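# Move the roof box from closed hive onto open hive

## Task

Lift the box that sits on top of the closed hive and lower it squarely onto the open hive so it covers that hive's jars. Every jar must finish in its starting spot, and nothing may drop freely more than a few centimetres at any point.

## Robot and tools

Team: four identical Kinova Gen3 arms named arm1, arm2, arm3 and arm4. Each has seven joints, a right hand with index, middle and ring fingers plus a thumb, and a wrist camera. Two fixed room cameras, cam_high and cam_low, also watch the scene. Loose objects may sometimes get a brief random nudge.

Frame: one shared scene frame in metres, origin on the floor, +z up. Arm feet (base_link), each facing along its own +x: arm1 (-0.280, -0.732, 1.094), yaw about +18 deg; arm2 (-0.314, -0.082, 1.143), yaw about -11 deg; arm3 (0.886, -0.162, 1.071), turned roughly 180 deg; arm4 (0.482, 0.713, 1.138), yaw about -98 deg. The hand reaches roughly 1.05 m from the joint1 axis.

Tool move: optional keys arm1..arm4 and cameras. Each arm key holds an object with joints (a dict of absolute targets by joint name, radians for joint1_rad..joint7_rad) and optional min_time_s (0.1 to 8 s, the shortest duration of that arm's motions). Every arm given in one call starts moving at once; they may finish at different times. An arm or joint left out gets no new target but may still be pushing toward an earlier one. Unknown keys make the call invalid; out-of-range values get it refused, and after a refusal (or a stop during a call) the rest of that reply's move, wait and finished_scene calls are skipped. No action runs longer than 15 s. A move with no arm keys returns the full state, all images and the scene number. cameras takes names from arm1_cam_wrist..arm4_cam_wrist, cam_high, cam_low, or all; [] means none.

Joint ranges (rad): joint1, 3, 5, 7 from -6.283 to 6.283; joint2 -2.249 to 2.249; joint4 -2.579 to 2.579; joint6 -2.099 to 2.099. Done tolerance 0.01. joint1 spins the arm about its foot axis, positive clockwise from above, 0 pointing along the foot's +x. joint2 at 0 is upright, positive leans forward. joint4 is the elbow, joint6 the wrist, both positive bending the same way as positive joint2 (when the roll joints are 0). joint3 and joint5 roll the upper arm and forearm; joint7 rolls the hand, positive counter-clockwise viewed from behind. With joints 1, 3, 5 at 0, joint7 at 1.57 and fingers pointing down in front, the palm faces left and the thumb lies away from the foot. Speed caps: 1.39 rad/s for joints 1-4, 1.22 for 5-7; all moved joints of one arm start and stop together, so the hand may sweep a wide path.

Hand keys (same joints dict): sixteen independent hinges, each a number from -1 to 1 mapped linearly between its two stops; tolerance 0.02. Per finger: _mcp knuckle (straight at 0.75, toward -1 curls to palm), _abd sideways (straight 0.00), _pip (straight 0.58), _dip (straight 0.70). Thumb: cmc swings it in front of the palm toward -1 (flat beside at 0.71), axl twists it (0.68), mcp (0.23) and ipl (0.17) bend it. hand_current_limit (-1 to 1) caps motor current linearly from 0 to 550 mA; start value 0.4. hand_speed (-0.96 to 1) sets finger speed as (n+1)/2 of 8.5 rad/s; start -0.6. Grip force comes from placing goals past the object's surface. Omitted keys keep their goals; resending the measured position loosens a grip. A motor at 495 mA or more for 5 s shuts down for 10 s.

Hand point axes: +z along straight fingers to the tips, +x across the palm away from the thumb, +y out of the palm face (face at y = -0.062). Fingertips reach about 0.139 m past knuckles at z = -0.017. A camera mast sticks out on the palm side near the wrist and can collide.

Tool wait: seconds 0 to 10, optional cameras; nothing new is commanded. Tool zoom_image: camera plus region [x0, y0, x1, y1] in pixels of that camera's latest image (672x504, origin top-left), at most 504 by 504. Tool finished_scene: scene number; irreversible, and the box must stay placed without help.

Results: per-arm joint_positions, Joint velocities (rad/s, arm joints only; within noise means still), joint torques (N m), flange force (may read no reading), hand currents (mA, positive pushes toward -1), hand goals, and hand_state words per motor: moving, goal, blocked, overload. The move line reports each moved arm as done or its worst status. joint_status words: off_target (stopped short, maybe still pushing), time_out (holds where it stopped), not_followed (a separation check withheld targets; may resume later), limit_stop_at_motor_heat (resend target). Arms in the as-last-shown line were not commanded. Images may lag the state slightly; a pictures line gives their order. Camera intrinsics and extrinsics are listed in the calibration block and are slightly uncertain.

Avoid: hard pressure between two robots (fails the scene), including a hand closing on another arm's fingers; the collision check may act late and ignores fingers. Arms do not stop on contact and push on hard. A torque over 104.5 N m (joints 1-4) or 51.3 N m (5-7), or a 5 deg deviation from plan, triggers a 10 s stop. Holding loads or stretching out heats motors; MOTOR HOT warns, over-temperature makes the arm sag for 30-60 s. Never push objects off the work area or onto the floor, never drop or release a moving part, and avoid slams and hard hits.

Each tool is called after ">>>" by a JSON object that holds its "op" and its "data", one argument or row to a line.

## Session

>>> {"op": "move", "data": {

}}

>>> {"op": "zoom_image", "data": {
  "camera": "cam_high",
  "region": [230, 180, 470, 504]
}}

>>> {"op": "zoom_image", "data": {
  "camera": "cam_low",
  "region": [160, 240, 460, 504]
}}

Scene clock: 0.00 s.
Joint torques (N m): no reading
Motor temperatures (°C): arm1=[29 24 23 28 33 29 34] | arm2=[26 27 25 22 38 33 36] | arm3=[27 30 26 26 26 42 35] | arm4=[29 24 24 29 34 35 33]
Flange force (N): no reading
Joint velocities: within noise
arm1.joint_positions: joint1_rad=+0.088 joint2_rad=-0.429 joint3_rad=-0.043 joint4_rad=+1.425 joint5_rad=+0.000 joint6_rad=+2.044 joint7_rad=+1.748 hand_index_mcp=+0.753 hand_index_abd=+0.000 hand_index_pip=+0.577 hand_index_dip=+0.696 hand_middle_mcp=+0.753 hand_middle_abd=+0.000 hand_middle_pip=+0.577 hand_middle_dip=+0.696 hand_ring_mcp=+0.753 hand_ring_abd=+0.000 hand_ring_pip=+0.577 hand_ring_dip=+0.696 hand_thumb_cmc=+0.714 hand_thumb_axl=+0.677 hand_thumb_mcp=+0.226 hand_thumb_ipl=+0.168 hand_current_limit=+0.400 hand_speed=-0.600
arm1.joint_status: not commanded
arm1.hand_state: goal,goal,goal,goal,goal,goal,goal,goal,goal,goal,goal,goal,goal,goal,goal,goal
arm1.index_mcp_current_ma: 0
arm1.index_abd_current_ma: 0
arm1.index_pip_current_ma: 0
arm1.index_dip_current_ma: 0
arm1.middle_mcp_current_ma: 0
arm1.middle_abd_current_ma: 0
arm1.middle_pip_current_ma: 0
arm1.middle_dip_current_ma: 0
arm1.ring_mcp_current_ma: 0
arm1.ring_abd_current_ma: 0
arm1.ring_pip_current_ma: 0
arm1.ring_dip_current_ma: 0
arm1.thumb_cmc_current_ma: 0
arm1.thumb_axl_current_ma: 0
arm1.thumb_mcp_current_ma: 0
arm1.thumb_ipl_current_ma: 0
arm1.hand_goal_index_mcp: 0.754
arm1.hand_goal_index_abd: 0.000
arm1.hand_goal_index_pip: 0.576
arm1.hand_goal_index_dip: 0.696
arm1.hand_goal_middle_mcp: 0.754
arm1.hand_goal_middle_abd: 0.000
arm1.hand_goal_middle_pip: 0.576
arm1.hand_goal_middle_dip: 0.696
arm1.hand_goal_ring_mcp: 0.754
arm1.hand_goal_ring_abd: 0.000
arm1.hand_goal_ring_pip: 0.576
arm1.hand_goal_ring_dip: 0.696
arm1.hand_goal_thumb_cmc: 0.714
arm1.hand_goal_thumb_axl: 0.678
arm1.hand_goal_thumb_mcp: 0.226
arm1.hand_goal_thumb_ipl: 0.168
arm1.hand: x=-0.1773 y=-0.6322 z=+1.6323 quat_wxyz=(+0.052, -0.223, +0.973, -0.007) (m; scene frame)
arm2.joint_positions: joint1_rad=+0.023 joint2_rad=-0.384 joint3_rad=-0.070 joint4_rad=+1.458 joint5_rad=-0.002 joint6_rad=+2.003 joint7_rad=+1.805 hand_index_mcp=+0.753 hand_index_abd=+0.000 hand_index_pip=+0.577 hand_index_dip=+0.696 hand_middle_mcp=+0.753 hand_middle_abd=+0.000 hand_middle_pip=+0.577 hand_middle_dip=+0.696 hand_ring_mcp=+0.753 hand_ring_abd=+0.000 hand_ring_pip=+0.577 hand_ring_dip=+0.696 hand_thumb_cmc=+0.714 hand_thumb_axl=+0.677 hand_thumb_mcp=+0.226 hand_thumb_ipl=+0.168 hand_current_limit=+0.400 hand_speed=-0.600
arm2.joint_status: not commanded
arm2.hand_state: goal,goal,goal,goal,goal,goal,goal,goal,goal,goal,goal,goal,goal,goal,goal,goal
arm2.index_mcp_current_ma: 0
arm2.index_abd_current_ma: 0
arm2.index_pip_current_ma: 0
arm2.index_dip_current_ma: 0
arm2.middle_mcp_current_ma: 0
arm2.middle_abd_current_ma: 0
arm2.middle_pip_current_ma: 0
arm2.middle_dip_current_ma: 0
arm2.ring_mcp_current_ma: 0
arm2.ring_abd_current_ma: 0
arm2.ring_pip_current_ma: 0
arm2.ring_dip_current_ma: 0
arm2.thumb_cmc_current_ma: 0
arm2.thumb_axl_current_ma: 0
arm2.thumb_mcp_current_ma: 0
arm2.thumb_ipl_current_ma: 0
arm2.hand_goal_index_mcp: 0.754
arm2.hand_goal_index_abd: 0.000
arm2.hand_goal_index_pip: 0.576
arm2.hand_goal_index_dip: 0.696
arm2.hand_goal_middle_mcp: 0.754
arm2.hand_goal_middle_abd: 0.000
arm2.hand_goal_middle_pip: 0.576
arm2.hand_goal_middle_dip: 0.696
arm2.hand_goal_ring_mcp: 0.754
arm2.hand_goal_ring_abd: 0.000
arm2.hand_goal_ring_pip: 0.576
arm2.hand_goal_ring_dip: 0.696
arm2.hand_goal_thumb_cmc: 0.714
arm2.hand_goal_thumb_axl: 0.678
arm2.hand_goal_thumb_mcp: 0.226
arm2.hand_goal_thumb_ipl: 0.168
arm2.hand: x=-0.1702 y=-0.0382 z=+1.6670 quat_wxyz=(+0.034, -0.046, +0.998, -0.013) (m; scene frame)
arm3.joint_positions: joint1_rad=-0.516 joint2_rad=-0.379 joint3_rad=-0.068 joint4_rad=+1.492 joint5_rad=-0.029 joint6_rad=+2.041 joint7_rad=+1.711 hand_index_mcp=+0.753 hand_index_abd=+0.000 hand_index_pip=+0.577 hand_index_dip=+0.696 hand_middle_mcp=+0.753 hand_middle_abd=+0.000 hand_middle_pip=+0.577 hand_middle_dip=+0.696 hand_ring_mcp=+0.753 hand_ring_abd=+0.000 hand_ring_pip=+0.577 hand_ring_dip=+0.696 hand_thumb_cmc=+0.714 hand_thumb_axl=+0.677 hand_thumb_mcp=+0.226 hand_thumb_ipl=+0.168 hand_current_limit=+0.400 hand_speed=-0.600
arm3.joint_status: not commanded
arm3.hand_state: goal,goal,goal,overload,goal,goal,goal,goal,goal,goal,goal,goal,goal,goal,goal,goal
arm3.index_mcp_current_ma: 0
arm3.index_abd_current_ma: 0
arm3.index_pip_current_ma: 0
arm3.index_dip_current_ma: 0
arm3.middle_mcp_current_ma: 0
arm3.middle_abd_current_ma: 0
arm3.middle_pip_current_ma: 0
arm3.middle_dip_current_ma: 0
arm3.ring_mcp_current_ma: 0
arm3.ring_abd_current_ma: 0
arm3.ring_pip_current_ma: 0
arm3.ring_dip_current_ma: 0
arm3.thumb_cmc_current_ma: 0
arm3.thumb_axl_current_ma: 0
arm3.thumb_mcp_current_ma: 0
arm3.thumb_ipl_current_ma: 0
arm3.hand_goal_index_mcp: 0.754
arm3.hand_goal_index_abd: 0.000
arm3.hand_goal_index_pip: 0.576
arm3.hand_goal_index_dip: 0.696
arm3.hand_goal_middle_mcp: 0.754
arm3.hand_goal_middle_abd: 0.000
arm3.hand_goal_middle_pip: 0.576
arm3.hand_goal_middle_dip: 0.696
arm3.hand_goal_ring_mcp: 0.754
arm3.hand_goal_ring_abd: 0.000
arm3.hand_goal_ring_pip: 0.576
arm3.hand_goal_ring_dip: 0.696
arm3.hand_goal_thumb_cmc: 0.714
arm3.hand_goal_thumb_axl: 0.678
arm3.hand_goal_thumb_mcp: 0.226
arm3.hand_goal_thumb_ipl: 0.168
arm3.hand: x=+0.8313 y=-0.3074 z=+1.5835 quat_wxyz=(-0.005, +0.915, +0.404, +0.008) (m; scene frame)
arm4.joint_positions: joint1_rad=-0.684 joint2_rad=-0.398 joint3_rad=-0.120 joint4_rad=+1.489 joint5_rad=-0.050 joint6_rad=+1.932 joint7_rad=+1.807 hand_index_mcp=+0.753 hand_index_abd=+0.000 hand_index_pip=+0.577 hand_index_dip=+0.696 hand_middle_mcp=+0.753 hand_middle_abd=+0.000 hand_middle_pip=+0.577 hand_middle_dip=+0.696 hand_ring_mcp=+0.753 hand_ring_abd=+0.000 hand_ring_pip=+0.577 hand_ring_dip=+0.696 hand_thumb_cmc=+0.714 hand_thumb_axl=+0.677 hand_thumb_mcp=+0.226 hand_thumb_ipl=+0.168 hand_current_limit=+0.400 hand_speed=-0.600
arm4.joint_status: not commanded
arm4.hand_state: goal,goal,goal,goal,goal,goal,goal,goal,goal,goal,goal,goal,goal,goal,goal,goal
arm4.index_mcp_current_ma: 0
arm4.index_abd_current_ma: 0
arm4.index_pip_current_ma: 0
arm4.index_dip_current_ma: 0
arm4.middle_mcp_current_ma: 0
arm4.middle_abd_current_ma: 0
arm4.middle_pip_current_ma: 0
arm4.middle_dip_current_ma: 0
arm4.ring_mcp_current_ma: 0
arm4.ring_abd_current_ma: 0
arm4.ring_pip_current_ma: 0
arm4.ring_dip_current_ma: 0
arm4.thumb_cmc_current_ma: 0
arm4.thumb_axl_current_ma: 0
arm4.thumb_mcp_current_ma: 0
arm4.thumb_ipl_current_ma: 0
arm4.hand_goal_index_mcp: 0.754
arm4.hand_goal_index_abd: 0.000
arm4.hand_goal_index_pip: 0.576
arm4.hand_goal_index_dip: 0.696
arm4.hand_goal_middle_mcp: 0.754
arm4.hand_goal_middle_abd: 0.000
arm4.hand_goal_middle_pip: 0.576
arm4.hand_goal_middle_dip: 0.696
arm4.hand_goal_ring_mcp: 0.754
arm4.hand_goal_ring_abd: 0.000
arm4.hand_goal_ring_pip: 0.576
arm4.hand_goal_ring_dip: 0.696
arm4.hand_goal_thumb_cmc: 0.714
arm4.hand_goal_thumb_axl: 0.678
arm4.hand_goal_thumb_mcp: 0.226
arm4.hand_goal_thumb_ipl: 0.168
arm4.hand: x=+0.6393 y=+0.6516 z=+1.6580 quat_wxyz=(+0.054, +0.318, +0.946, -0.033) (m; scene frame)
pictures: arm1_cam_wrist, arm2_cam_wrist, arm3_cam_wrist, arm4_cam_wrist, cam_high, cam_low
camera_calibration:
arm1_cam_wrist: T_world_to_cam=[[0.463817, 0.884926, 0.0421841, 0.610184], [0.510385, -0.305822, 0.803729, -1.46672], [0.724141, -0.351253, -0.593499, 1.00203], [0, 0, 0, 1]] pos_world=[-0.26003, -0.636559, 1.74781]
arm2_cam_wrist: T_world_to_cam=[[0.719157, 0.693637, 0.0409975, 0.107281], [0.397046, -0.458642, 0.794986, -1.33315], [0.570235, -0.555442, -0.605241, 1.20684], [0, 0, 0, 1]] pos_world=[-0.236009, -0.0155261, 1.78586]
arm3_cam_wrist: T_world_to_cam=[[-0.0372071, -0.997679, -0.0570277, -0.148217], [-0.688385, -0.0157788, 0.725174, -0.628088], [-0.724391, 0.0662386, -0.6862, 1.83495], [0, 0, 0, 1]] pos_world=[0.891339, -0.279328, 1.70616]
arm4_cam_wrist: T_world_to_cam=[[0.992461, 0.0248308, 0.12002, -0.822474], [-0.0784803, -0.623418, 0.77794, -0.880874], [0.0941397, -0.781495, -0.616769, 1.59402], [0, 0, 0, 1]] pos_world=[0.597082, 0.716986, 1.76712]

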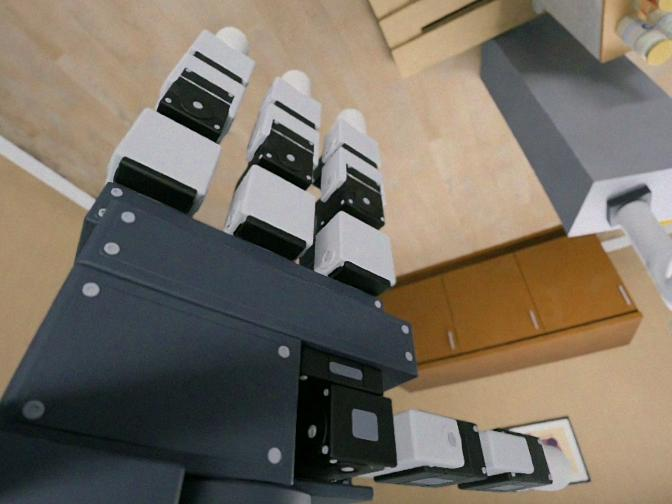

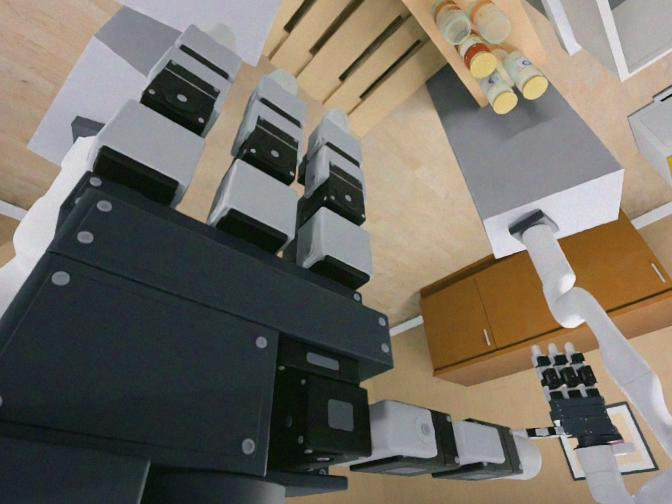

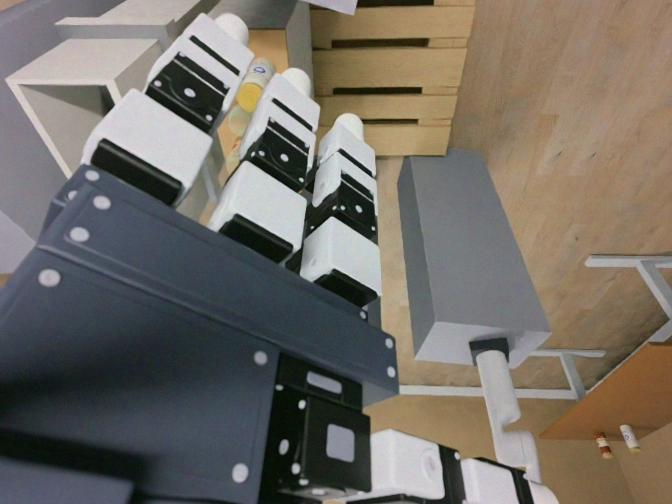

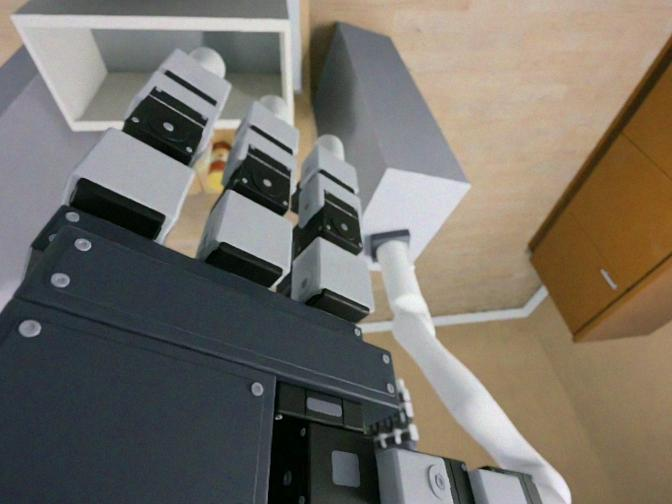

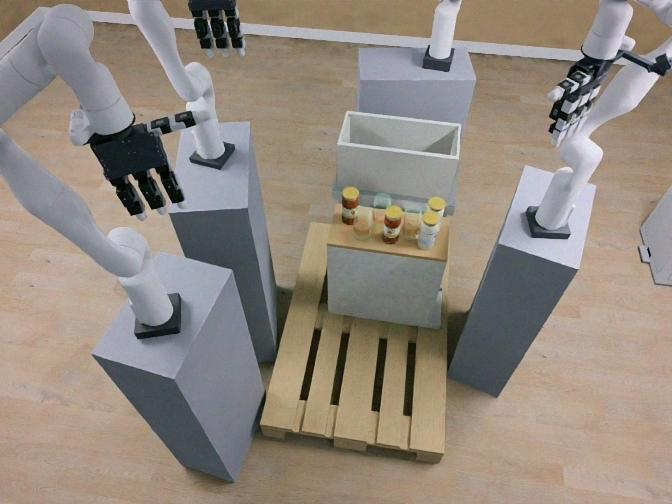

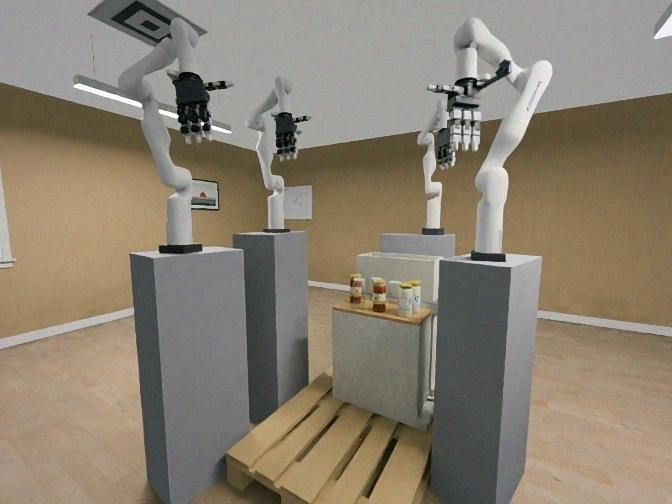

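Scaled by 1.556 from the camera's 672x504 image, which has a finer 960x720 frame.

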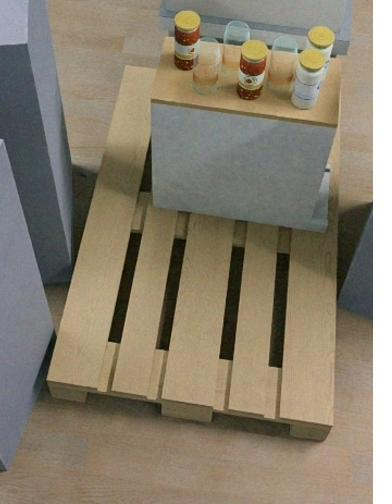

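Scaled by 1.680 from the camera's 672x504 image, which has a finer 960x720 frame.

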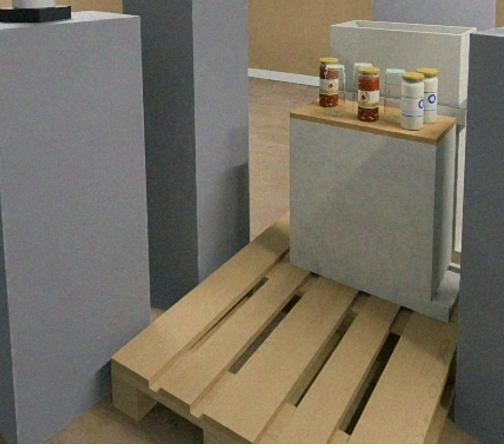

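>>> {"op": "zoom_image", "data": {
  "camera": "cam_high",
  "region": [310, 90, 480, 260]
}}

>>> {"op": "zoom_image", "data": {
  "camera": "cam_low",
  "region": [310, 230, 460, 350]
}}

>>> {"op": "zoom_image", "data": {
  "camera": "arm4_cam_wrist",
  "region": [0, 0, 320, 240]
}}

>>> {"op": "zoom_image", "data": {
  "camera": "arm3_cam_wrist",
  "region": [0, 0, 320, 240]
}}

>>> {"op": "zoom_image", "data": {
  "camera": "arm2_cam_wrist",
  "region": [400, 0, 672, 200]
}}

>>> {"op": "zoom_image", "data": {
  "camera": "cam_high",
  "region": [90, 230, 230, 350]
}}

>>> {"op": "zoom_image", "data": {
  "camera": "cam_high",
  "region": [480, 150, 620, 270]
}}

Scaled by 2.965 from the camera's 672x504 image, which has a finer 960x720 frame.

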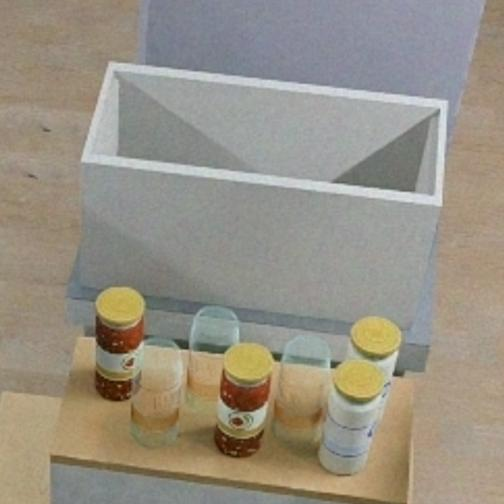

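Scaled by 3.360 from the camera's 672x504 image, which has a finer 960x720 frame.

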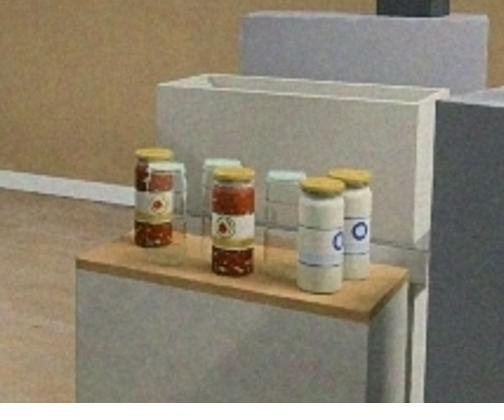

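Scaled by 1.575 from the camera's 672x504 image, which has a finer 960x720 frame.

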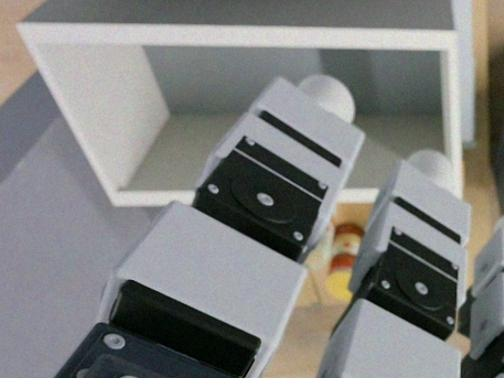

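Scaled by 1.575 from the camera's 672x504 image, which has a finer 960x720 frame.

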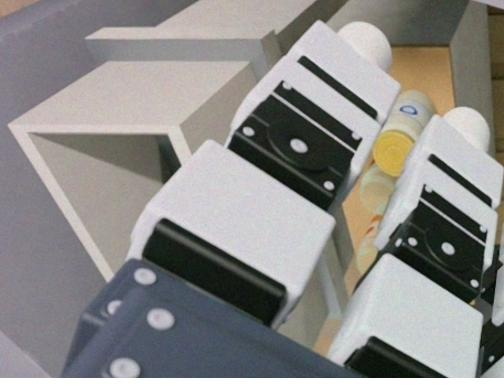

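Scaled by 1.853 from the camera's 672x504 image, which has a finer 960x720 frame.

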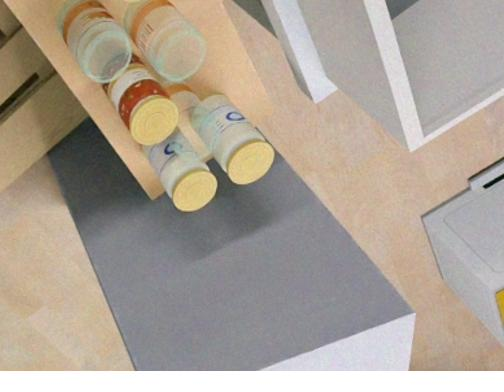

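Scaled by 3.600 from the camera's 672x504 image, which has a finer 960x720 frame.

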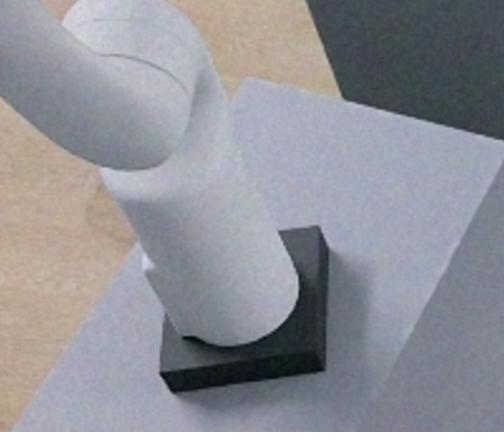

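Scaled by 3.600 from the camera's 672x504 image, which has a finer 960x720 frame.

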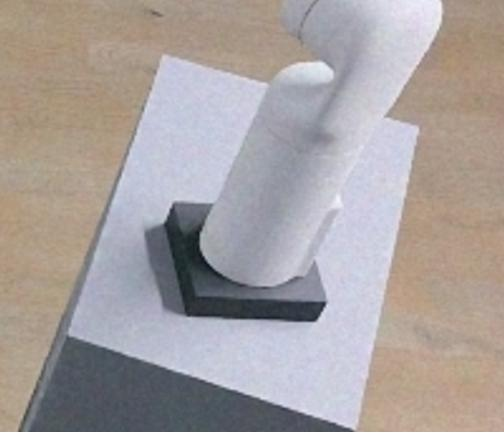

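>>> {"op": "move", "data": {
  "arm2": {"joints": {"joint1_rad": -1.0489, "joint2_rad": 1.0241, "joint3_rad": 0, "joint4_rad": 1.3843, "joint5_rad": 0, "joint6_rad": 0.7332, "joint7_rad": -0.8977, "hand_index_mcp": 0.887, "hand_middle_mcp": 0.887, "hand_ring_mcp": 0.887, "hand_thumb_cmc": -0.571, "hand_thumb_mcp": -0.22, "hand_thumb_ipl": -0.319}, "min_time_s": 4},
  "arm3": {"joints": {"joint1_rad": 1.1222, "joint2_rad": 0.8181, "joint3_rad": 0, "joint4_rad": 1.5512, "joint5_rad": 0, "joint6_rad": 0.7723, "joint7_rad": 0.9872, "hand_index_mcp": 0.887, "hand_middle_mcp": 0.887, "hand_ring_mcp": 0.887, "hand_thumb_cmc": -0.571, "hand_thumb_mcp": -0.22, "hand_thumb_ipl": -0.319}, "min_time_s": 4},
  "cameras": ["cam_high", "cam_low", "arm2_cam_wrist", "arm3_cam_wrist"]
}}

>>> {"op": "zoom_image", "data": {
  "camera": "arm2_cam_wrist",
  "region": [200, 0, 672, 354]
}}

>>> {"op": "zoom_image", "data": {
  "camera": "arm3_cam_wrist",
  "region": [200, 0, 672, 354]
}}

>>> {"op": "zoom_image", "data": {
  "camera": "cam_high",
  "region": [300, 80, 500, 260]
}}

Scene clock: 63.47 s.
Joint torques (N m): arm1=[1.95 1.42 -1.38 -7.98 0.09 -0.05 -0.18] | arm2=[0.17 -21.22 1.42 -6.11 -0.33 0.21 -0.13] | arm3=[0.14 -19.03 0.26 -6.57 -0.49 0.03 0.17] | arm4=[0.12 -0.05 0.01 -5.63 -0.2 -0.27 -0.23]
Motor temperatures (°C): arm1=[29 24 23 28 33 29 34] | arm2=[26 27 25 22 38 33 36] | arm3=[27 30 26 26 26 42 35] | arm4=[29 24 24 29 34 35 33]
Flange force (N): arm1=[2.9 -5.8 4.7] | arm2=[-2.9 -2.3 -1.3] | arm3=[3.8 -2.1 -1.2] | arm4=[-2.4 -1.9 -7.9]
move: arm2 done; arm3 done
Joint velocities: within noise
arm1, arm4: as last shown
arm1.joint_positions: joint1_rad=+0.088 joint2_rad=-0.429 joint3_rad=-0.043 joint4_rad=+1.425 joint5_rad=+0.000 joint6_rad=+2.044 joint7_rad=+1.748 hand_index_mcp=+0.753 hand_index_abd=+0.000 hand_index_pip=+0.577 hand_index_dip=+0.696 hand_middle_mcp=+0.753 hand_middle_abd=+0.000 hand_middle_pip=+0.577 hand_middle_dip=+0.696 hand_ring_mcp=+0.753 hand_ring_abd=+0.000 hand_ring_pip=+0.577 hand_ring_dip=+0.696 hand_thumb_cmc=+0.714 hand_thumb_axl=+0.677 hand_thumb_mcp=+0.224 hand_thumb_ipl=+0.168 hand_current_limit=+0.400 hand_speed=-0.600
arm2.joint_positions: joint1_rad=-1.049 joint2_rad=+1.024 joint3_rad=+0.000 joint4_rad=+1.384 joint5_rad=+0.000 joint6_rad=+0.733 joint7_rad=-0.898 hand_index_mcp=+0.882 hand_index_abd=+0.000 hand_index_pip=+0.577 hand_index_dip=+0.696 hand_middle_mcp=+0.881 hand_middle_abd=+0.000 hand_middle_pip=+0.577 hand_middle_dip=+0.696 hand_ring_mcp=+0.882 hand_ring_abd=+0.000 hand_ring_pip=+0.577 hand_ring_dip=+0.696 hand_thumb_cmc=-0.568 hand_thumb_axl=+0.677 hand_thumb_mcp=-0.221 hand_thumb_ipl=-0.316 hand_current_limit=+0.400 hand_speed=-0.600
arm2.joint_status: all done
arm2.hand_state: goal,goal,goal,goal,goal,goal,goal,goal,goal,goal,goal,goal,goal,goal,goal,goal
arm2.index_mcp_current_ma: -31
arm2.index_abd_current_ma: 0
arm2.index_pip_current_ma: 3
arm2.index_dip_current_ma: 0
arm2.middle_mcp_current_ma: -32
arm2.middle_abd_current_ma: 0
arm2.middle_pip_current_ma: 3
arm2.middle_dip_current_ma: 0
arm2.ring_mcp_current_ma: -31
arm2.ring_abd_current_ma: 0
arm2.ring_pip_current_ma: 3
arm2.ring_dip_current_ma: 0
arm2.thumb_cmc_current_ma: 9
arm2.thumb_axl_current_ma: -4
arm2.thumb_mcp_current_ma: -4
arm2.thumb_ipl_current_ma: 13
arm2.hand_goal_index_mcp: 0.888
arm2.hand_goal_index_abd: 0.000
arm2.hand_goal_index_pip: 0.576
arm2.hand_goal_index_dip: 0.696
arm2.hand_goal_middle_mcp: 0.888
arm2.hand_goal_middle_abd: 0.000
arm2.hand_goal_middle_pip: 0.576
arm2.hand_goal_middle_dip: 0.696
arm2.hand_goal_ring_mcp: 0.888
arm2.hand_goal_ring_abd: 0.000
arm2.hand_goal_ring_pip: 0.576
arm2.hand_goal_ring_dip: 0.696
arm2.hand_goal_thumb_cmc: -0.570
arm2.hand_goal_thumb_axl: 0.678
arm2.hand_goal_thumb_mcp: -0.220
arm2.hand_goal_thumb_ipl: -0.318
arm2.hand: x=+0.1599 y=+0.3099 z=+1.1203 quat_wxyz=(-0.001, +0.719, +0.695, +0.007) (m; scene frame)
arm3.joint_positions: joint1_rad=+1.122 joint2_rad=+0.818 joint3_rad=+0.000 joint4_rad=+1.551 joint5_rad=+0.000 joint6_rad=+0.772 joint7_rad=+0.987 hand_index_mcp=+0.880 hand_index_abd=+0.000 hand_index_pip=+0.577 hand_index_dip=+0.696 hand_middle_mcp=+0.881 hand_middle_abd=+0.000 hand_middle_pip=+0.577 hand_middle_dip=+0.696 hand_ring_mcp=+0.881 hand_ring_abd=+0.000 hand_ring_pip=+0.577 hand_ring_dip=+0.696 hand_thumb_cmc=-0.567 hand_thumb_axl=+0.677 hand_thumb_mcp=-0.221 hand_thumb_ipl=-0.316 hand_current_limit=+0.400 hand_speed=-0.600
arm3.joint_status: all done
arm3.hand_state: goal,goal,goal,overload,goal,goal,goal,goal,goal,goal,goal,goal,goal,goal,goal,goal
arm3.index_mcp_current_ma: -1
arm3.index_abd_current_ma: 0
arm3.index_pip_current_ma: 0
arm3.index_dip_current_ma: 0
arm3.middle_mcp_current_ma: -1
arm3.middle_abd_current_ma: 0
arm3.middle_pip_current_ma: 0
arm3.middle_dip_current_ma: 0
arm3.ring_mcp_current_ma: -1
arm3.ring_abd_current_ma: 0
arm3.ring_pip_current_ma: 0
arm3.ring_dip_current_ma: 0
arm3.thumb_cmc_current_ma: 0
arm3.thumb_axl_current_ma: 0
arm3.thumb_mcp_current_ma: 0
arm3.thumb_ipl_current_ma: 0
arm3.hand_goal_index_mcp: 0.888
arm3.hand_goal_index_abd: 0.000
arm3.hand_goal_index_pip: 0.576
arm3.hand_goal_index_dip: 0.696
arm3.hand_goal_middle_mcp: 0.888
arm3.hand_goal_middle_abd: 0.000
arm3.hand_goal_middle_pip: 0.576
arm3.hand_goal_middle_dip: 0.696
arm3.hand_goal_ring_mcp: 0.888
arm3.hand_goal_ring_abd: 0.000
arm3.hand_goal_ring_pip: 0.576
arm3.hand_goal_ring_dip: 0.696
arm3.hand_goal_thumb_cmc: -0.570
arm3.hand_goal_thumb_axl: 0.678
arm3.hand_goal_thumb_mcp: -0.220
arm3.hand_goal_thumb_ipl: -0.318
arm3.hand: x=+0.5484 y=+0.3255 z=+1.1204 quat_wxyz=(-0.002, +0.694, -0.720, -0.003) (m; scene frame)
arm4.joint_positions: joint1_rad=-0.684 joint2_rad=-0.398 joint3_rad=-0.120 joint4_rad=+1.489 joint5_rad=-0.050 joint6_rad=+1.932 joint7_rad=+1.807 hand_index_mcp=+0.753 hand_index_abd=+0.000 hand_index_pip=+0.577 hand_index_dip=+0.696 hand_middle_mcp=+0.753 hand_middle_abd=+0.000 hand_middle_pip=+0.577 hand_middle_dip=+0.696 hand_ring_mcp=+0.753 hand_ring_abd=+0.000 hand_ring_pip=+0.577 hand_ring_dip=+0.696 hand_thumb_cmc=+0.714 hand_thumb_axl=+0.677 hand_thumb_mcp=+0.224 hand_thumb_ipl=+0.168 hand_current_limit=+0.400 hand_speed=-0.600
arm4.index_mcp_current_ma: -1
arm4.index_pip_current_ma: 1
arm4.middle_mcp_current_ma: -1
arm4.middle_pip_current_ma: 1
arm4.ring_mcp_current_ma: -1
arm4.ring_pip_current_ma: 1
arm4.thumb_axl_current_ma: -1
arm4.thumb_mcp_current_ma: -5
pictures: arm2_cam_wrist, arm3_cam_wrist, cam_high, cam_low
camera_calibration:
arm2_cam_wrist: T_world_to_cam=[[0.596509, -0.802596, 0.00400695, 0.175562], [-0.536281, -0.394853, 0.745985, -0.685573], [-0.597142, -0.447136, -0.665951, 1.10221], [0, 0, 0, 1]] pos_world=[0.185795, 0.363044, 1.24474]
arm3_cam_wrist: T_world_to_cam=[[-0.617235, 0.785936, -0.036415, 0.160781], [0.516281, 0.439518, 0.735036, -1.29701], [0.593696, 0.434889, -0.677049, 0.417313], [0, 0, 0, 1]] pos_world=[0.521103, 0.26221, 1.24174]

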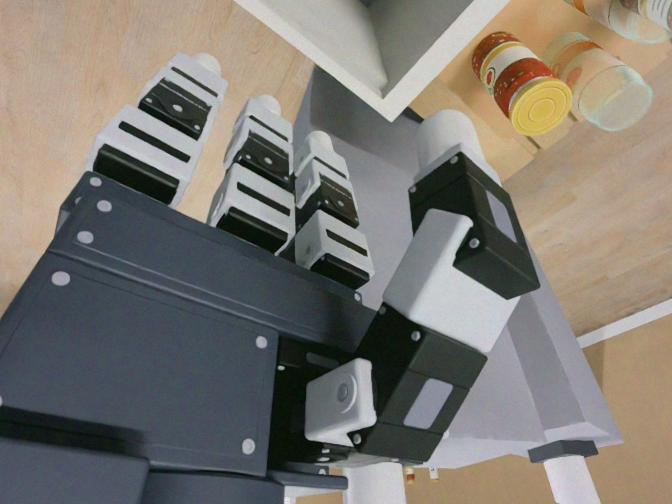

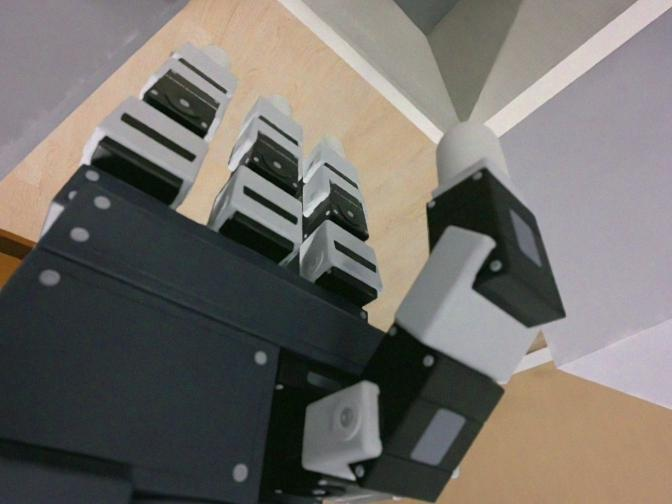

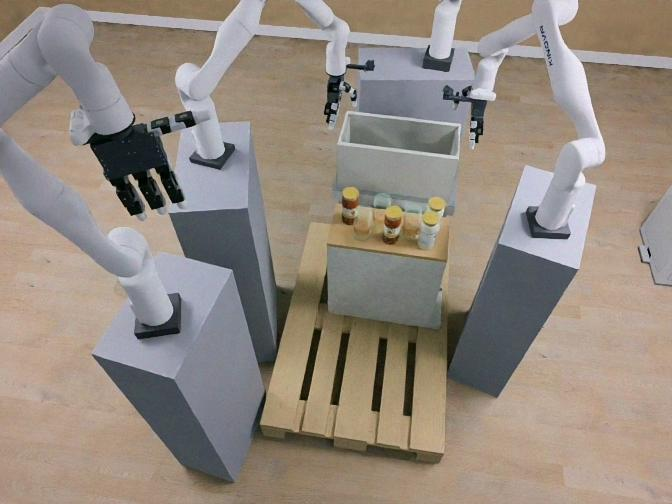

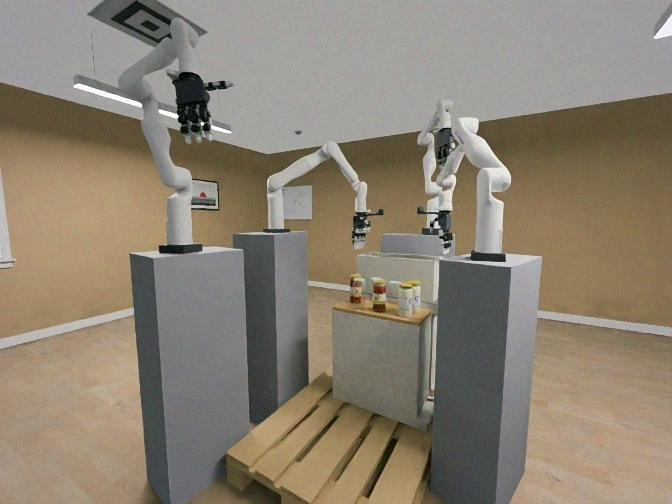

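Scaled by 1.068 from the camera's 672x504 image, which has a finer 960x720 frame.

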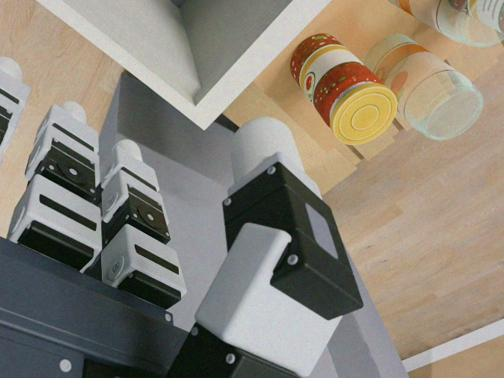

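Scaled by 1.068 from the camera's 672x504 image, which has a finer 960x720 frame.

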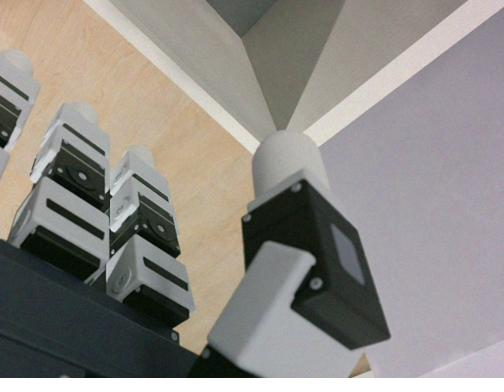

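Scaled by 2.520 from the camera's 672x504 image, which has a finer 960x720 frame.

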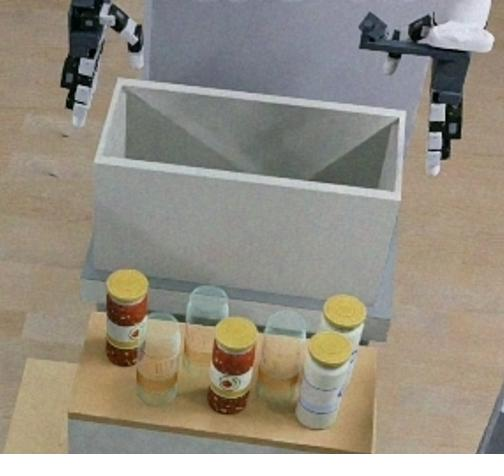

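>>> {"op": "move", "data": {
  "arm2": {"joints": {"joint1_rad": -1.0824, "joint2_rad": 1.5097, "joint4_rad": 1.0997, "joint6_rad": 0.5322, "joint7_rad": -0.9262}, "min_time_s": 3},
  "arm3": {"joints": {"joint1_rad": 1.1353, "joint2_rad": 1.2885, "joint4_rad": 1.4173, "joint6_rad": 0.4358, "joint7_rad": 1.0053}, "min_time_s": 3},
  "cameras": ["cam_high", "cam_low", "arm2_cam_wrist", "arm3_cam_wrist"]
}}

>>> {"op": "zoom_image", "data": {
  "camera": "cam_high",
  "region": [300, 80, 500, 260]
}}

Scene clock: 97.63 s.
Joint torques (N m): arm1=[1.98 1.42 -1.34 -7.94 0.09 -0.03 -0.18] | arm2=[0.19 -22.86 1.5 -4.81 -0.32 0.22 -0.12] | arm3=[0.25 -21.1 0.34 -4.22 -0.49 0.01 0.17] | arm4=[0.24 -0.05 0.01 -5.61 -0.21 -0.29 -0.23]
Motor temperatures (°C): arm1=[29 24 23 29 33 29 34] | arm2=[26 28 25 22 38 33 36] | arm3=[27 31 26 26 26 42 35] | arm4=[29 24 24 29 34 35 33]
Flange force (N): arm1=[2.8 -5.7 4.6] | arm2=[-3.2 -2.4 -2.9] | arm3=[3.2 -1.8 -3.1] | arm4=[-2.4 -1.9 -8.1]
move: arm2 done; arm3 done
Joint velocities: within noise
arm1, arm4: as last shown
arm2.joint_positions: joint1_rad=-1.082 joint2_rad=+1.510 joint3_rad=+0.000 joint4_rad=+1.100 joint5_rad=+0.000 joint6_rad=+0.532 joint7_rad=-0.926 hand_index_mcp=+0.882 hand_index_abd=+0.000 hand_index_pip=+0.577 hand_index_dip=+0.696 hand_middle_mcp=+0.881 hand_middle_abd=+0.000 hand_middle_pip=+0.577 hand_middle_dip=+0.696 hand_ring_mcp=+0.882 hand_ring_abd=+0.000 hand_ring_pip=+0.577 hand_ring_dip=+0.696 hand_thumb_cmc=-0.568 hand_thumb_axl=+0.677 hand_thumb_mcp=-0.221 hand_thumb_ipl=-0.316 hand_current_limit=+0.400 hand_speed=-0.600
arm2.joint_status: all done
arm2.hand_state: goal,goal,goal,goal,goal,goal,goal,goal,goal,goal,goal,goal,goal,goal,goal,goal
arm2.index_mcp_current_ma: -31
arm2.index_abd_current_ma: 0
arm2.index_pip_current_ma: 3
arm2.index_dip_current_ma: 0
arm2.middle_mcp_current_ma: -32
arm2.middle_abd_current_ma: 0
arm2.middle_pip_current_ma: 3
arm2.middle_dip_current_ma: 0
arm2.ring_mcp_current_ma: -31
arm2.ring_abd_current_ma: 0
arm2.ring_pip_current_ma: 3
arm2.ring_dip_current_ma: 0
arm2.thumb_cmc_current_ma: 9
arm2.thumb_axl_current_ma: -4
arm2.thumb_mcp_current_ma: -4
arm2.thumb_ipl_current_ma: 13
arm2.hand_goal_index_mcp: 0.888
arm2.hand_goal_index_abd: 0.000
arm2.hand_goal_index_pip: 0.576
arm2.hand_goal_index_dip: 0.696
arm2.hand_goal_middle_mcp: 0.888
arm2.hand_goal_middle_abd: 0.000
arm2.hand_goal_middle_pip: 0.576
arm2.hand_goal_middle_dip: 0.696
arm2.hand_goal_ring_mcp: 0.888
arm2.hand_goal_ring_abd: 0.000
arm2.hand_goal_ring_pip: 0.576
arm2.hand_goal_ring_dip: 0.696
arm2.hand_goal_thumb_cmc: -0.570
arm2.hand_goal_thumb_axl: 0.678
arm2.hand_goal_thumb_mcp: -0.220
arm2.hand_goal_thumb_ipl: -0.318
arm2.hand: x=+0.1539 y=+0.3332 z=+0.8901 quat_wxyz=(-0.001, +0.717, +0.697, +0.007) (m; scene frame)
arm3.joint_positions: joint1_rad=+1.135 joint2_rad=+1.288 joint3_rad=+0.000 joint4_rad=+1.417 joint5_rad=+0.000 joint6_rad=+0.436 joint7_rad=+1.005 hand_index_mcp=+0.880 hand_index_abd=+0.000 hand_index_pip=+0.577 hand_index_dip=+0.696 hand_middle_mcp=+0.881 hand_middle_abd=+0.000 hand_middle_pip=+0.577 hand_middle_dip=+0.696 hand_ring_mcp=+0.882 hand_ring_abd=+0.000 hand_ring_pip=+0.577 hand_ring_dip=+0.696 hand_thumb_cmc=-0.567 hand_thumb_axl=+0.677 hand_thumb_mcp=-0.221 hand_thumb_ipl=-0.316 hand_current_limit=+0.400 hand_speed=-0.600
arm3.joint_status: all done
arm3.hand_state: goal,goal,goal,overload,goal,goal,goal,goal,goal,goal,goal,goal,goal,goal,goal,goal
arm3.index_mcp_current_ma: -1
arm3.index_abd_current_ma: 0
arm3.index_pip_current_ma: 0
arm3.index_dip_current_ma: 0
arm3.middle_mcp_current_ma: -1
arm3.middle_abd_current_ma: 0
arm3.middle_pip_current_ma: 0
arm3.middle_dip_current_ma: 0
arm3.ring_mcp_current_ma: -1
arm3.ring_abd_current_ma: 0
arm3.ring_pip_current_ma: 0
arm3.ring_dip_current_ma: 0
arm3.thumb_cmc_current_ma: 0
arm3.thumb_axl_current_ma: 0
arm3.thumb_mcp_current_ma: 0
arm3.thumb_ipl_current_ma: 0
arm3.hand_goal_index_mcp: 0.888
arm3.hand_goal_index_abd: 0.000
arm3.hand_goal_index_pip: 0.576
arm3.hand_goal_index_dip: 0.696
arm3.hand_goal_middle_mcp: 0.888
arm3.hand_goal_middle_abd: 0.000
arm3.hand_goal_middle_pip: 0.576
arm3.hand_goal_middle_dip: 0.696
arm3.hand_goal_ring_mcp: 0.888
arm3.hand_goal_ring_abd: 0.000
arm3.hand_goal_ring_pip: 0.576
arm3.hand_goal_ring_dip: 0.696
arm3.hand_goal_thumb_cmc: -0.570
arm3.hand_goal_thumb_axl: 0.678
arm3.hand_goal_thumb_mcp: -0.220
arm3.hand_goal_thumb_ipl: -0.318
arm3.hand: x=+0.5490 y=+0.3388 z=+0.8903 quat_wxyz=(-0.002, +0.696, -0.718, -0.003) (m; scene frame)
pictures: arm2_cam_wrist, arm3_cam_wrist, cam_high, cam_low
camera_calibration:
arm2_cam_wrist: T_world_to_cam=[[0.600609, -0.799533, 0.00401416, 0.197025], [-0.534244, -0.397578, 0.746, -0.507246], [-0.594855, -0.450198, -0.665934, 0.956446], [0, 0, 0, 1]] pos_world=[0.179619, 0.386448, 1.01454]
arm3_cam_wrist: T_world_to_cam=[[-0.621141, 0.782848, -0.0365028, 0.145566], [0.514054, 0.442142, 0.735023, -1.13362], [0.591551, 0.437788, -0.677059, 0.255513], [0, 0, 0, 1]] pos_world=[0.522008, 0.275403, 1.01154]

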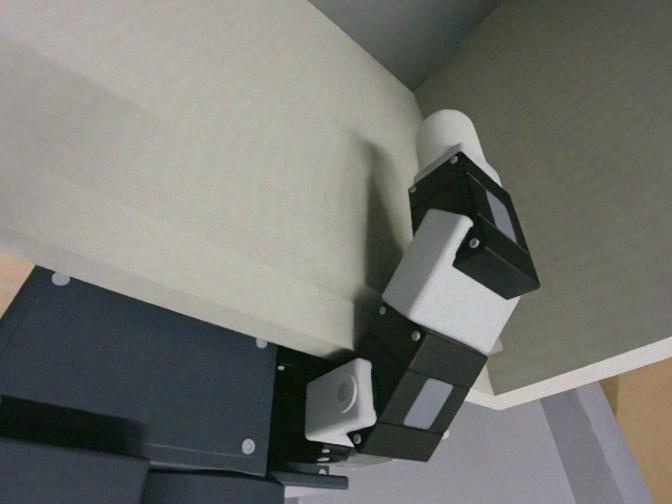

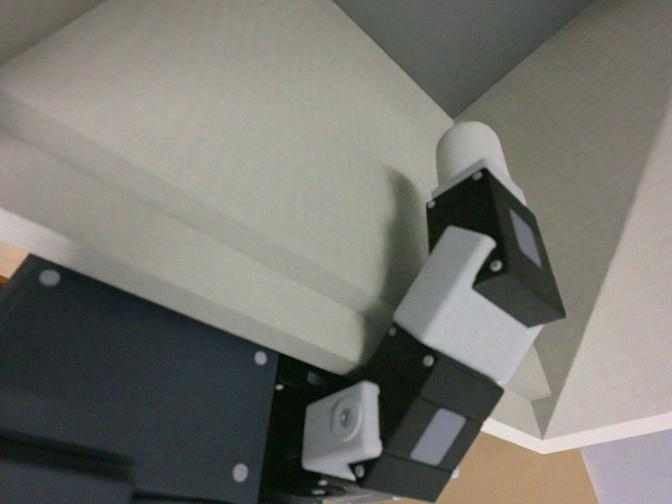

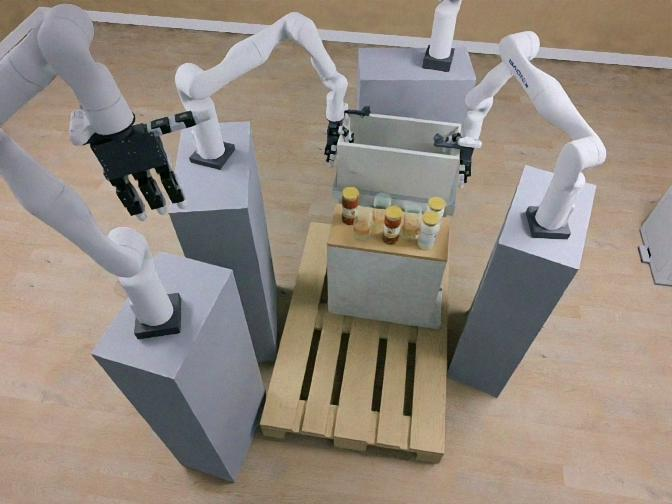

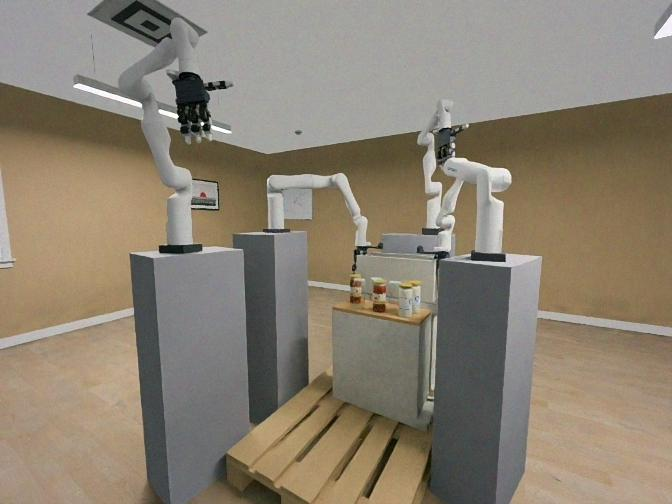

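Scaled by 2.520 from the camera's 672x504 image, which has a finer 960x720 frame.

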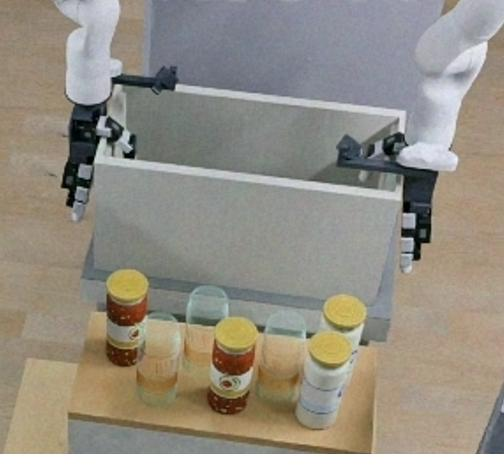

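>>> {"op": "move", "data": {
  "arm2": {"joints": {"joint1_rad": -1.0715, "joint2_rad": 1.5168, "joint4_rad": 1.0741, "joint6_rad": 0.5507, "joint7_rad": -0.9153}, "min_time_s": 1.5},
  "arm3": {"joints": {"joint1_rad": 1.1228, "joint2_rad": 1.2926, "joint4_rad": 1.4009, "joint6_rad": 0.4481, "joint7_rad": 0.9928}, "min_time_s": 1.5}
}}

>>> {"op": "move", "data": {
  "arm2": {"joints": {"hand_thumb_mcp": -0.6, "hand_thumb_ipl": -0.42, "hand_index_mcp": 0.5, "hand_middle_mcp": 0.5, "hand_ring_mcp": 0.5, "hand_current_limit": 0.75}},
  "arm3": {"joints": {"hand_thumb_mcp": -0.62, "hand_thumb_ipl": -0.42, "hand_index_mcp": 0.4, "hand_middle_mcp": 0.4, "hand_ring_mcp": 0.4, "hand_current_limit": 0.75}}
}}

Scene clock: 116.40 s.
Joint torques (N m): arm1=[1.96 1.4 -1.37 -7.96 0.08 -0.05 -0.18] | arm2=[2.82 -23.7 3.69 -6.44 0.01 -0.66 -0.35] | arm3=[-6.04 -22.3 -5.83 -8.75 -1.1 -2.19 0.68] | arm4=[0.23 -0.02 -0.03 -5.64 -0.24 -0.25 -0.23]
Motor temperatures (°C): arm1=[29 24 23 29 33 29 34] | arm2=[26 28 25 22 38 33 36] | arm3=[27 31 26 26 26 42 35] | arm4=[29 24 24 29 34 35 33]
Flange force (N): arm1=[2.8 -5.8 4.6] | arm2=[-3.3 -7.9 -4.7] | arm3=[6.5 -16.1 -8.5] | arm4=[-2.3 -2.1 -7.8]
move: arm2 done; arm3 done
Joint velocities: within noise
arm1, arm4: as last shown
arm2.joint_positions: joint1_rad=-1.072 joint2_rad=+1.517 joint3_rad=+0.000 joint4_rad=+1.074 joint5_rad=+0.000 joint6_rad=+0.551 joint7_rad=-0.915 hand_index_mcp=+0.882 hand_index_abd=+0.000 hand_index_pip=+0.577 hand_index_dip=+0.696 hand_middle_mcp=+0.881 hand_middle_abd=+0.000 hand_middle_pip=+0.577 hand_middle_dip=+0.696 hand_ring_mcp=+0.882 hand_ring_abd=+0.000 hand_ring_pip=+0.577 hand_ring_dip=+0.696 hand_thumb_cmc=-0.568 hand_thumb_axl=+0.677 hand_thumb_mcp=-0.221 hand_thumb_ipl=-0.316 hand_current_limit=+0.400 hand_speed=-0.600
arm2.joint_status: all done
arm2.hand_state: goal,goal,goal,goal,goal,goal,goal,goal,goal,goal,goal,goal,goal,goal,goal,goal
arm2.index_mcp_current_ma: -31
arm2.index_abd_current_ma: 0
arm2.index_pip_current_ma: 3
arm2.index_dip_current_ma: 0
arm2.middle_mcp_current_ma: -32
arm2.middle_abd_current_ma: 0
arm2.middle_pip_current_ma: 3
arm2.middle_dip_current_ma: 0
arm2.ring_mcp_current_ma: -31
arm2.ring_abd_current_ma: 0
arm2.ring_pip_current_ma: 3
arm2.ring_dip_current_ma: 0
arm2.thumb_cmc_current_ma: 9
arm2.thumb_axl_current_ma: -4
arm2.thumb_mcp_current_ma: -4
arm2.thumb_ipl_current_ma: 13
arm2.hand_goal_index_mcp: 0.888
arm2.hand_goal_index_abd: 0.000
arm2.hand_goal_index_pip: 0.576
arm2.hand_goal_index_dip: 0.696
arm2.hand_goal_middle_mcp: 0.888
arm2.hand_goal_middle_abd: 0.000
arm2.hand_goal_middle_pip: 0.576
arm2.hand_goal_middle_dip: 0.696
arm2.hand_goal_ring_mcp: 0.888
arm2.hand_goal_ring_abd: 0.000
arm2.hand_goal_ring_pip: 0.576
arm2.hand_goal_ring_dip: 0.696
arm2.hand_goal_thumb_cmc: -0.570
arm2.hand_goal_thumb_axl: 0.678
arm2.hand_goal_thumb_mcp: -0.220
arm2.hand_goal_thumb_ipl: -0.318
arm2.hand: x=+0.1619 y=+0.3331 z=+0.8902 quat_wxyz=(-0.001, +0.717, +0.697, +0.007) (m; scene frame)
arm3.joint_positions: joint1_rad=+1.123 joint2_rad=+1.293 joint3_rad=+0.000 joint4_rad=+1.401 joint5_rad=+0.000 joint6_rad=+0.448 joint7_rad=+0.993 hand_index_mcp=+0.880 hand_index_abd=+0.000 hand_index_pip=+0.577 hand_index_dip=+0.696 hand_middle_mcp=+0.881 hand_middle_abd=+0.000 hand_middle_pip=+0.577 hand_middle_dip=+0.696 hand_ring_mcp=+0.882 hand_ring_abd=+0.000 hand_ring_pip=+0.577 hand_ring_dip=+0.696 hand_thumb_cmc=-0.567 hand_thumb_axl=+0.677 hand_thumb_mcp=-0.221 hand_thumb_ipl=-0.316 hand_current_limit=+0.400 hand_speed=-0.600
arm3.joint_status: all done
arm3.hand_state: goal,goal,goal,overload,goal,goal,goal,goal,goal,goal,goal,goal,goal,goal,goal,goal
arm3.index_mcp_current_ma: -1
arm3.index_abd_current_ma: 0
arm3.index_pip_current_ma: 0
arm3.index_dip_current_ma: 0
arm3.middle_mcp_current_ma: -1
arm3.middle_abd_current_ma: 0
arm3.middle_pip_current_ma: 0
arm3.middle_dip_current_ma: 0
arm3.ring_mcp_current_ma: -1
arm3.ring_abd_current_ma: 0
arm3.ring_pip_current_ma: 0
arm3.ring_dip_current_ma: 0
arm3.thumb_cmc_current_ma: 0
arm3.thumb_axl_current_ma: 0
arm3.thumb_mcp_current_ma: 0
arm3.thumb_ipl_current_ma: 0
arm3.hand_goal_index_mcp: 0.888
arm3.hand_goal_index_abd: 0.000
arm3.hand_goal_index_pip: 0.576
arm3.hand_goal_index_dip: 0.696
arm3.hand_goal_middle_mcp: 0.888
arm3.hand_goal_middle_abd: 0.000
arm3.hand_goal_middle_pip: 0.576
arm3.hand_goal_middle_dip: 0.696
arm3.hand_goal_ring_mcp: 0.888
arm3.hand_goal_ring_abd: 0.000
arm3.hand_goal_ring_pip: 0.576
arm3.hand_goal_ring_dip: 0.696
arm3.hand_goal_thumb_cmc: -0.570
arm3.hand_goal_thumb_axl: 0.678
arm3.hand_goal_thumb_mcp: -0.220
arm3.hand_goal_thumb_ipl: -0.318
arm3.hand: x=+0.5411 y=+0.3390 z=+0.8902 quat_wxyz=(-0.002, +0.696, -0.718, -0.002) (m; scene frame)
pictures: none

Scene clock: 117.17 s.
Joint torques (N m): arm1=[1.96 1.43 -1.33 -7.93 0.08 -0.04 -0.2] | arm2=[2.82 -20.98 4.22 -6.66 0.37 -1.72 -0.3] | arm3=[-5.86 -19.55 -7.53 -8.54 -2.24 -3.24 0.14] | arm4=[0.17 -0.03 0.01 -5.66 -0.22 -0.27 -0.25]
Motor temperatures (°C): arm1=[29 24 23 29 33 29 34] | arm2=[26 28 25 22 38 33 36] | arm3=[27 31 26 26 26 42 35] | arm4=[29 24 24 29 34 35 33]
Flange force (N): arm1=[2.8 -5.7 4.6] | arm2=[-4.2 -8.7 -11.6] | arm3=[5.1 -16.0 -15.1] | arm4=[-2.3 -1.9 -7.8]
move: arm2 off_target; arm3 off_target
Joint velocities: within noise
arm1, arm4: as last shown
arm2.joint_positions: joint1_rad=-1.071 joint2_rad=+1.517 joint3_rad=+0.000 joint4_rad=+1.074 joint5_rad=+0.000 joint6_rad=+0.551 joint7_rad=-0.915 hand_index_mcp=+0.709 hand_index_abd=+0.000 hand_index_pip=+0.606 hand_index_dip=+0.706 hand_middle_mcp=+0.710 hand_middle_abd=+0.000 hand_middle_pip=+0.604 hand_middle_dip=+0.706 hand_ring_mcp=+0.712 hand_ring_abd=+0.000 hand_ring_pip=+0.602 hand_ring_dip=+0.706 hand_thumb_cmc=-0.568 hand_thumb_axl=+0.677 hand_thumb_mcp=-0.392 hand_thumb_ipl=-0.407 hand_current_limit=+0.750 hand_speed=-0.600
arm2.joint_status: hand_index_mcp off_target (ended at +0.709, target +0.500); hand_middle_mcp off_target (ended at +0.710, target +0.500); hand_ring_mcp off_target (ended at +0.712, target +0.500); hand_thumb_mcp off_target (ended at -0.392, target -0.600); the others done
arm2.hand_state: blocked,goal,blocked,goal,blocked,goal,blocked,goal,blocked,goal,blocked,goal,goal,goal,blocked,goal
arm2.index_mcp_current_ma: 481
arm2.index_abd_current_ma: 1
arm2.index_pip_current_ma: 140
arm2.index_dip_current_ma: 45
arm2.middle_mcp_current_ma: 481
arm2.middle_abd_current_ma: 1
arm2.middle_pip_current_ma: 133
arm2.middle_dip_current_ma: 45
arm2.ring_mcp_current_ma: 481
arm2.ring_abd_current_ma: 1
arm2.ring_pip_current_ma: 123
arm2.ring_dip_current_ma: 44
arm2.thumb_cmc_current_ma: 9
arm2.thumb_axl_current_ma: -3
arm2.thumb_mcp_current_ma: 481
arm2.thumb_ipl_current_ma: 80
arm2.hand_goal_index_mcp: 0.500
arm2.hand_goal_index_abd: 0.000
arm2.hand_goal_index_pip: 0.576
arm2.hand_goal_index_dip: 0.696
arm2.hand_goal_middle_mcp: 0.500
arm2.hand_goal_middle_abd: 0.000
arm2.hand_goal_middle_pip: 0.576
arm2.hand_goal_middle_dip: 0.696
arm2.hand_goal_ring_mcp: 0.500
arm2.hand_goal_ring_abd: 0.000
arm2.hand_goal_ring_pip: 0.576
arm2.hand_goal_ring_dip: 0.696
arm2.hand_goal_thumb_cmc: -0.570
arm2.hand_goal_thumb_axl: 0.678
arm2.hand_goal_thumb_mcp: -0.600
arm2.hand_goal_thumb_ipl: -0.420
arm2.hand: x=+0.1619 y=+0.3330 z=+0.8901 quat_wxyz=(-0.001, +0.717, +0.697, +0.007) (m; scene frame)
arm3.joint_positions: joint1_rad=+1.123 joint2_rad=+1.293 joint3_rad=+0.000 joint4_rad=+1.401 joint5_rad=+0.000 joint6_rad=+0.448 joint7_rad=+0.993 hand_index_mcp=+0.692 hand_index_abd=+0.000 hand_index_pip=+0.607 hand_index_dip=+0.759 hand_middle_mcp=+0.692 hand_middle_abd=+0.000 hand_middle_pip=+0.619 hand_middle_dip=+0.710 hand_ring_mcp=+0.688 hand_ring_abd=+0.000 hand_ring_pip=+0.625 hand_ring_dip=+0.710 hand_thumb_cmc=-0.568 hand_thumb_axl=+0.677 hand_thumb_mcp=-0.404 hand_thumb_ipl=-0.396 hand_current_limit=+0.750 hand_speed=-0.600
arm3.joint_status: hand_index_mcp off_target (ended at +0.692, target +0.400); hand_middle_mcp off_target (ended at +0.692, target +0.400); hand_ring_mcp off_target (ended at +0.688, target +0.400); hand_thumb_mcp off_target (ended at -0.404, target -0.620); hand_thumb_ipl off_target (ended at -0.396, target -0.420); the others done
arm3.hand_state: blocked,goal,blocked,overload,blocked,goal,blocked,goal,blocked,goal,blocked,goal,goal,goal,blocked,blocked
arm3.index_mcp_current_ma: 481
arm3.index_abd_current_ma: 0
arm3.index_pip_current_ma: 16
arm3.index_dip_current_ma: 0
arm3.middle_mcp_current_ma: 481
arm3.middle_abd_current_ma: 0
arm3.middle_pip_current_ma: 31
arm3.middle_dip_current_ma: 4
arm3.ring_mcp_current_ma: 481
arm3.ring_abd_current_ma: 0
arm3.ring_pip_current_ma: 39
arm3.ring_dip_current_ma: 4
arm3.thumb_cmc_current_ma: 0
arm3.thumb_axl_current_ma: 0
arm3.thumb_mcp_current_ma: 481
arm3.thumb_ipl_current_ma: 18
arm3.hand_goal_index_mcp: 0.400
arm3.hand_goal_index_abd: 0.000
arm3.hand_goal_index_pip: 0.576
arm3.hand_goal_index_dip: 0.696
arm3.hand_goal_middle_mcp: 0.400
arm3.hand_goal_middle_abd: 0.000
arm3.hand_goal_middle_pip: 0.576
arm3.hand_goal_middle_dip: 0.696
arm3.hand_goal_ring_mcp: 0.400
arm3.hand_goal_ring_abd: 0.000
arm3.hand_goal_ring_pip: 0.576
arm3.hand_goal_ring_dip: 0.696
arm3.hand_goal_thumb_cmc: -0.570
arm3.hand_goal_thumb_axl: 0.678
arm3.hand_goal_thumb_mcp: -0.620
arm3.hand_goal_thumb_ipl: -0.420
arm3.hand: x=+0.5410 y=+0.3390 z=+0.8903 quat_wxyz=(-0.002, +0.696, -0.718, -0.002) (m; scene frame)
pictures: none


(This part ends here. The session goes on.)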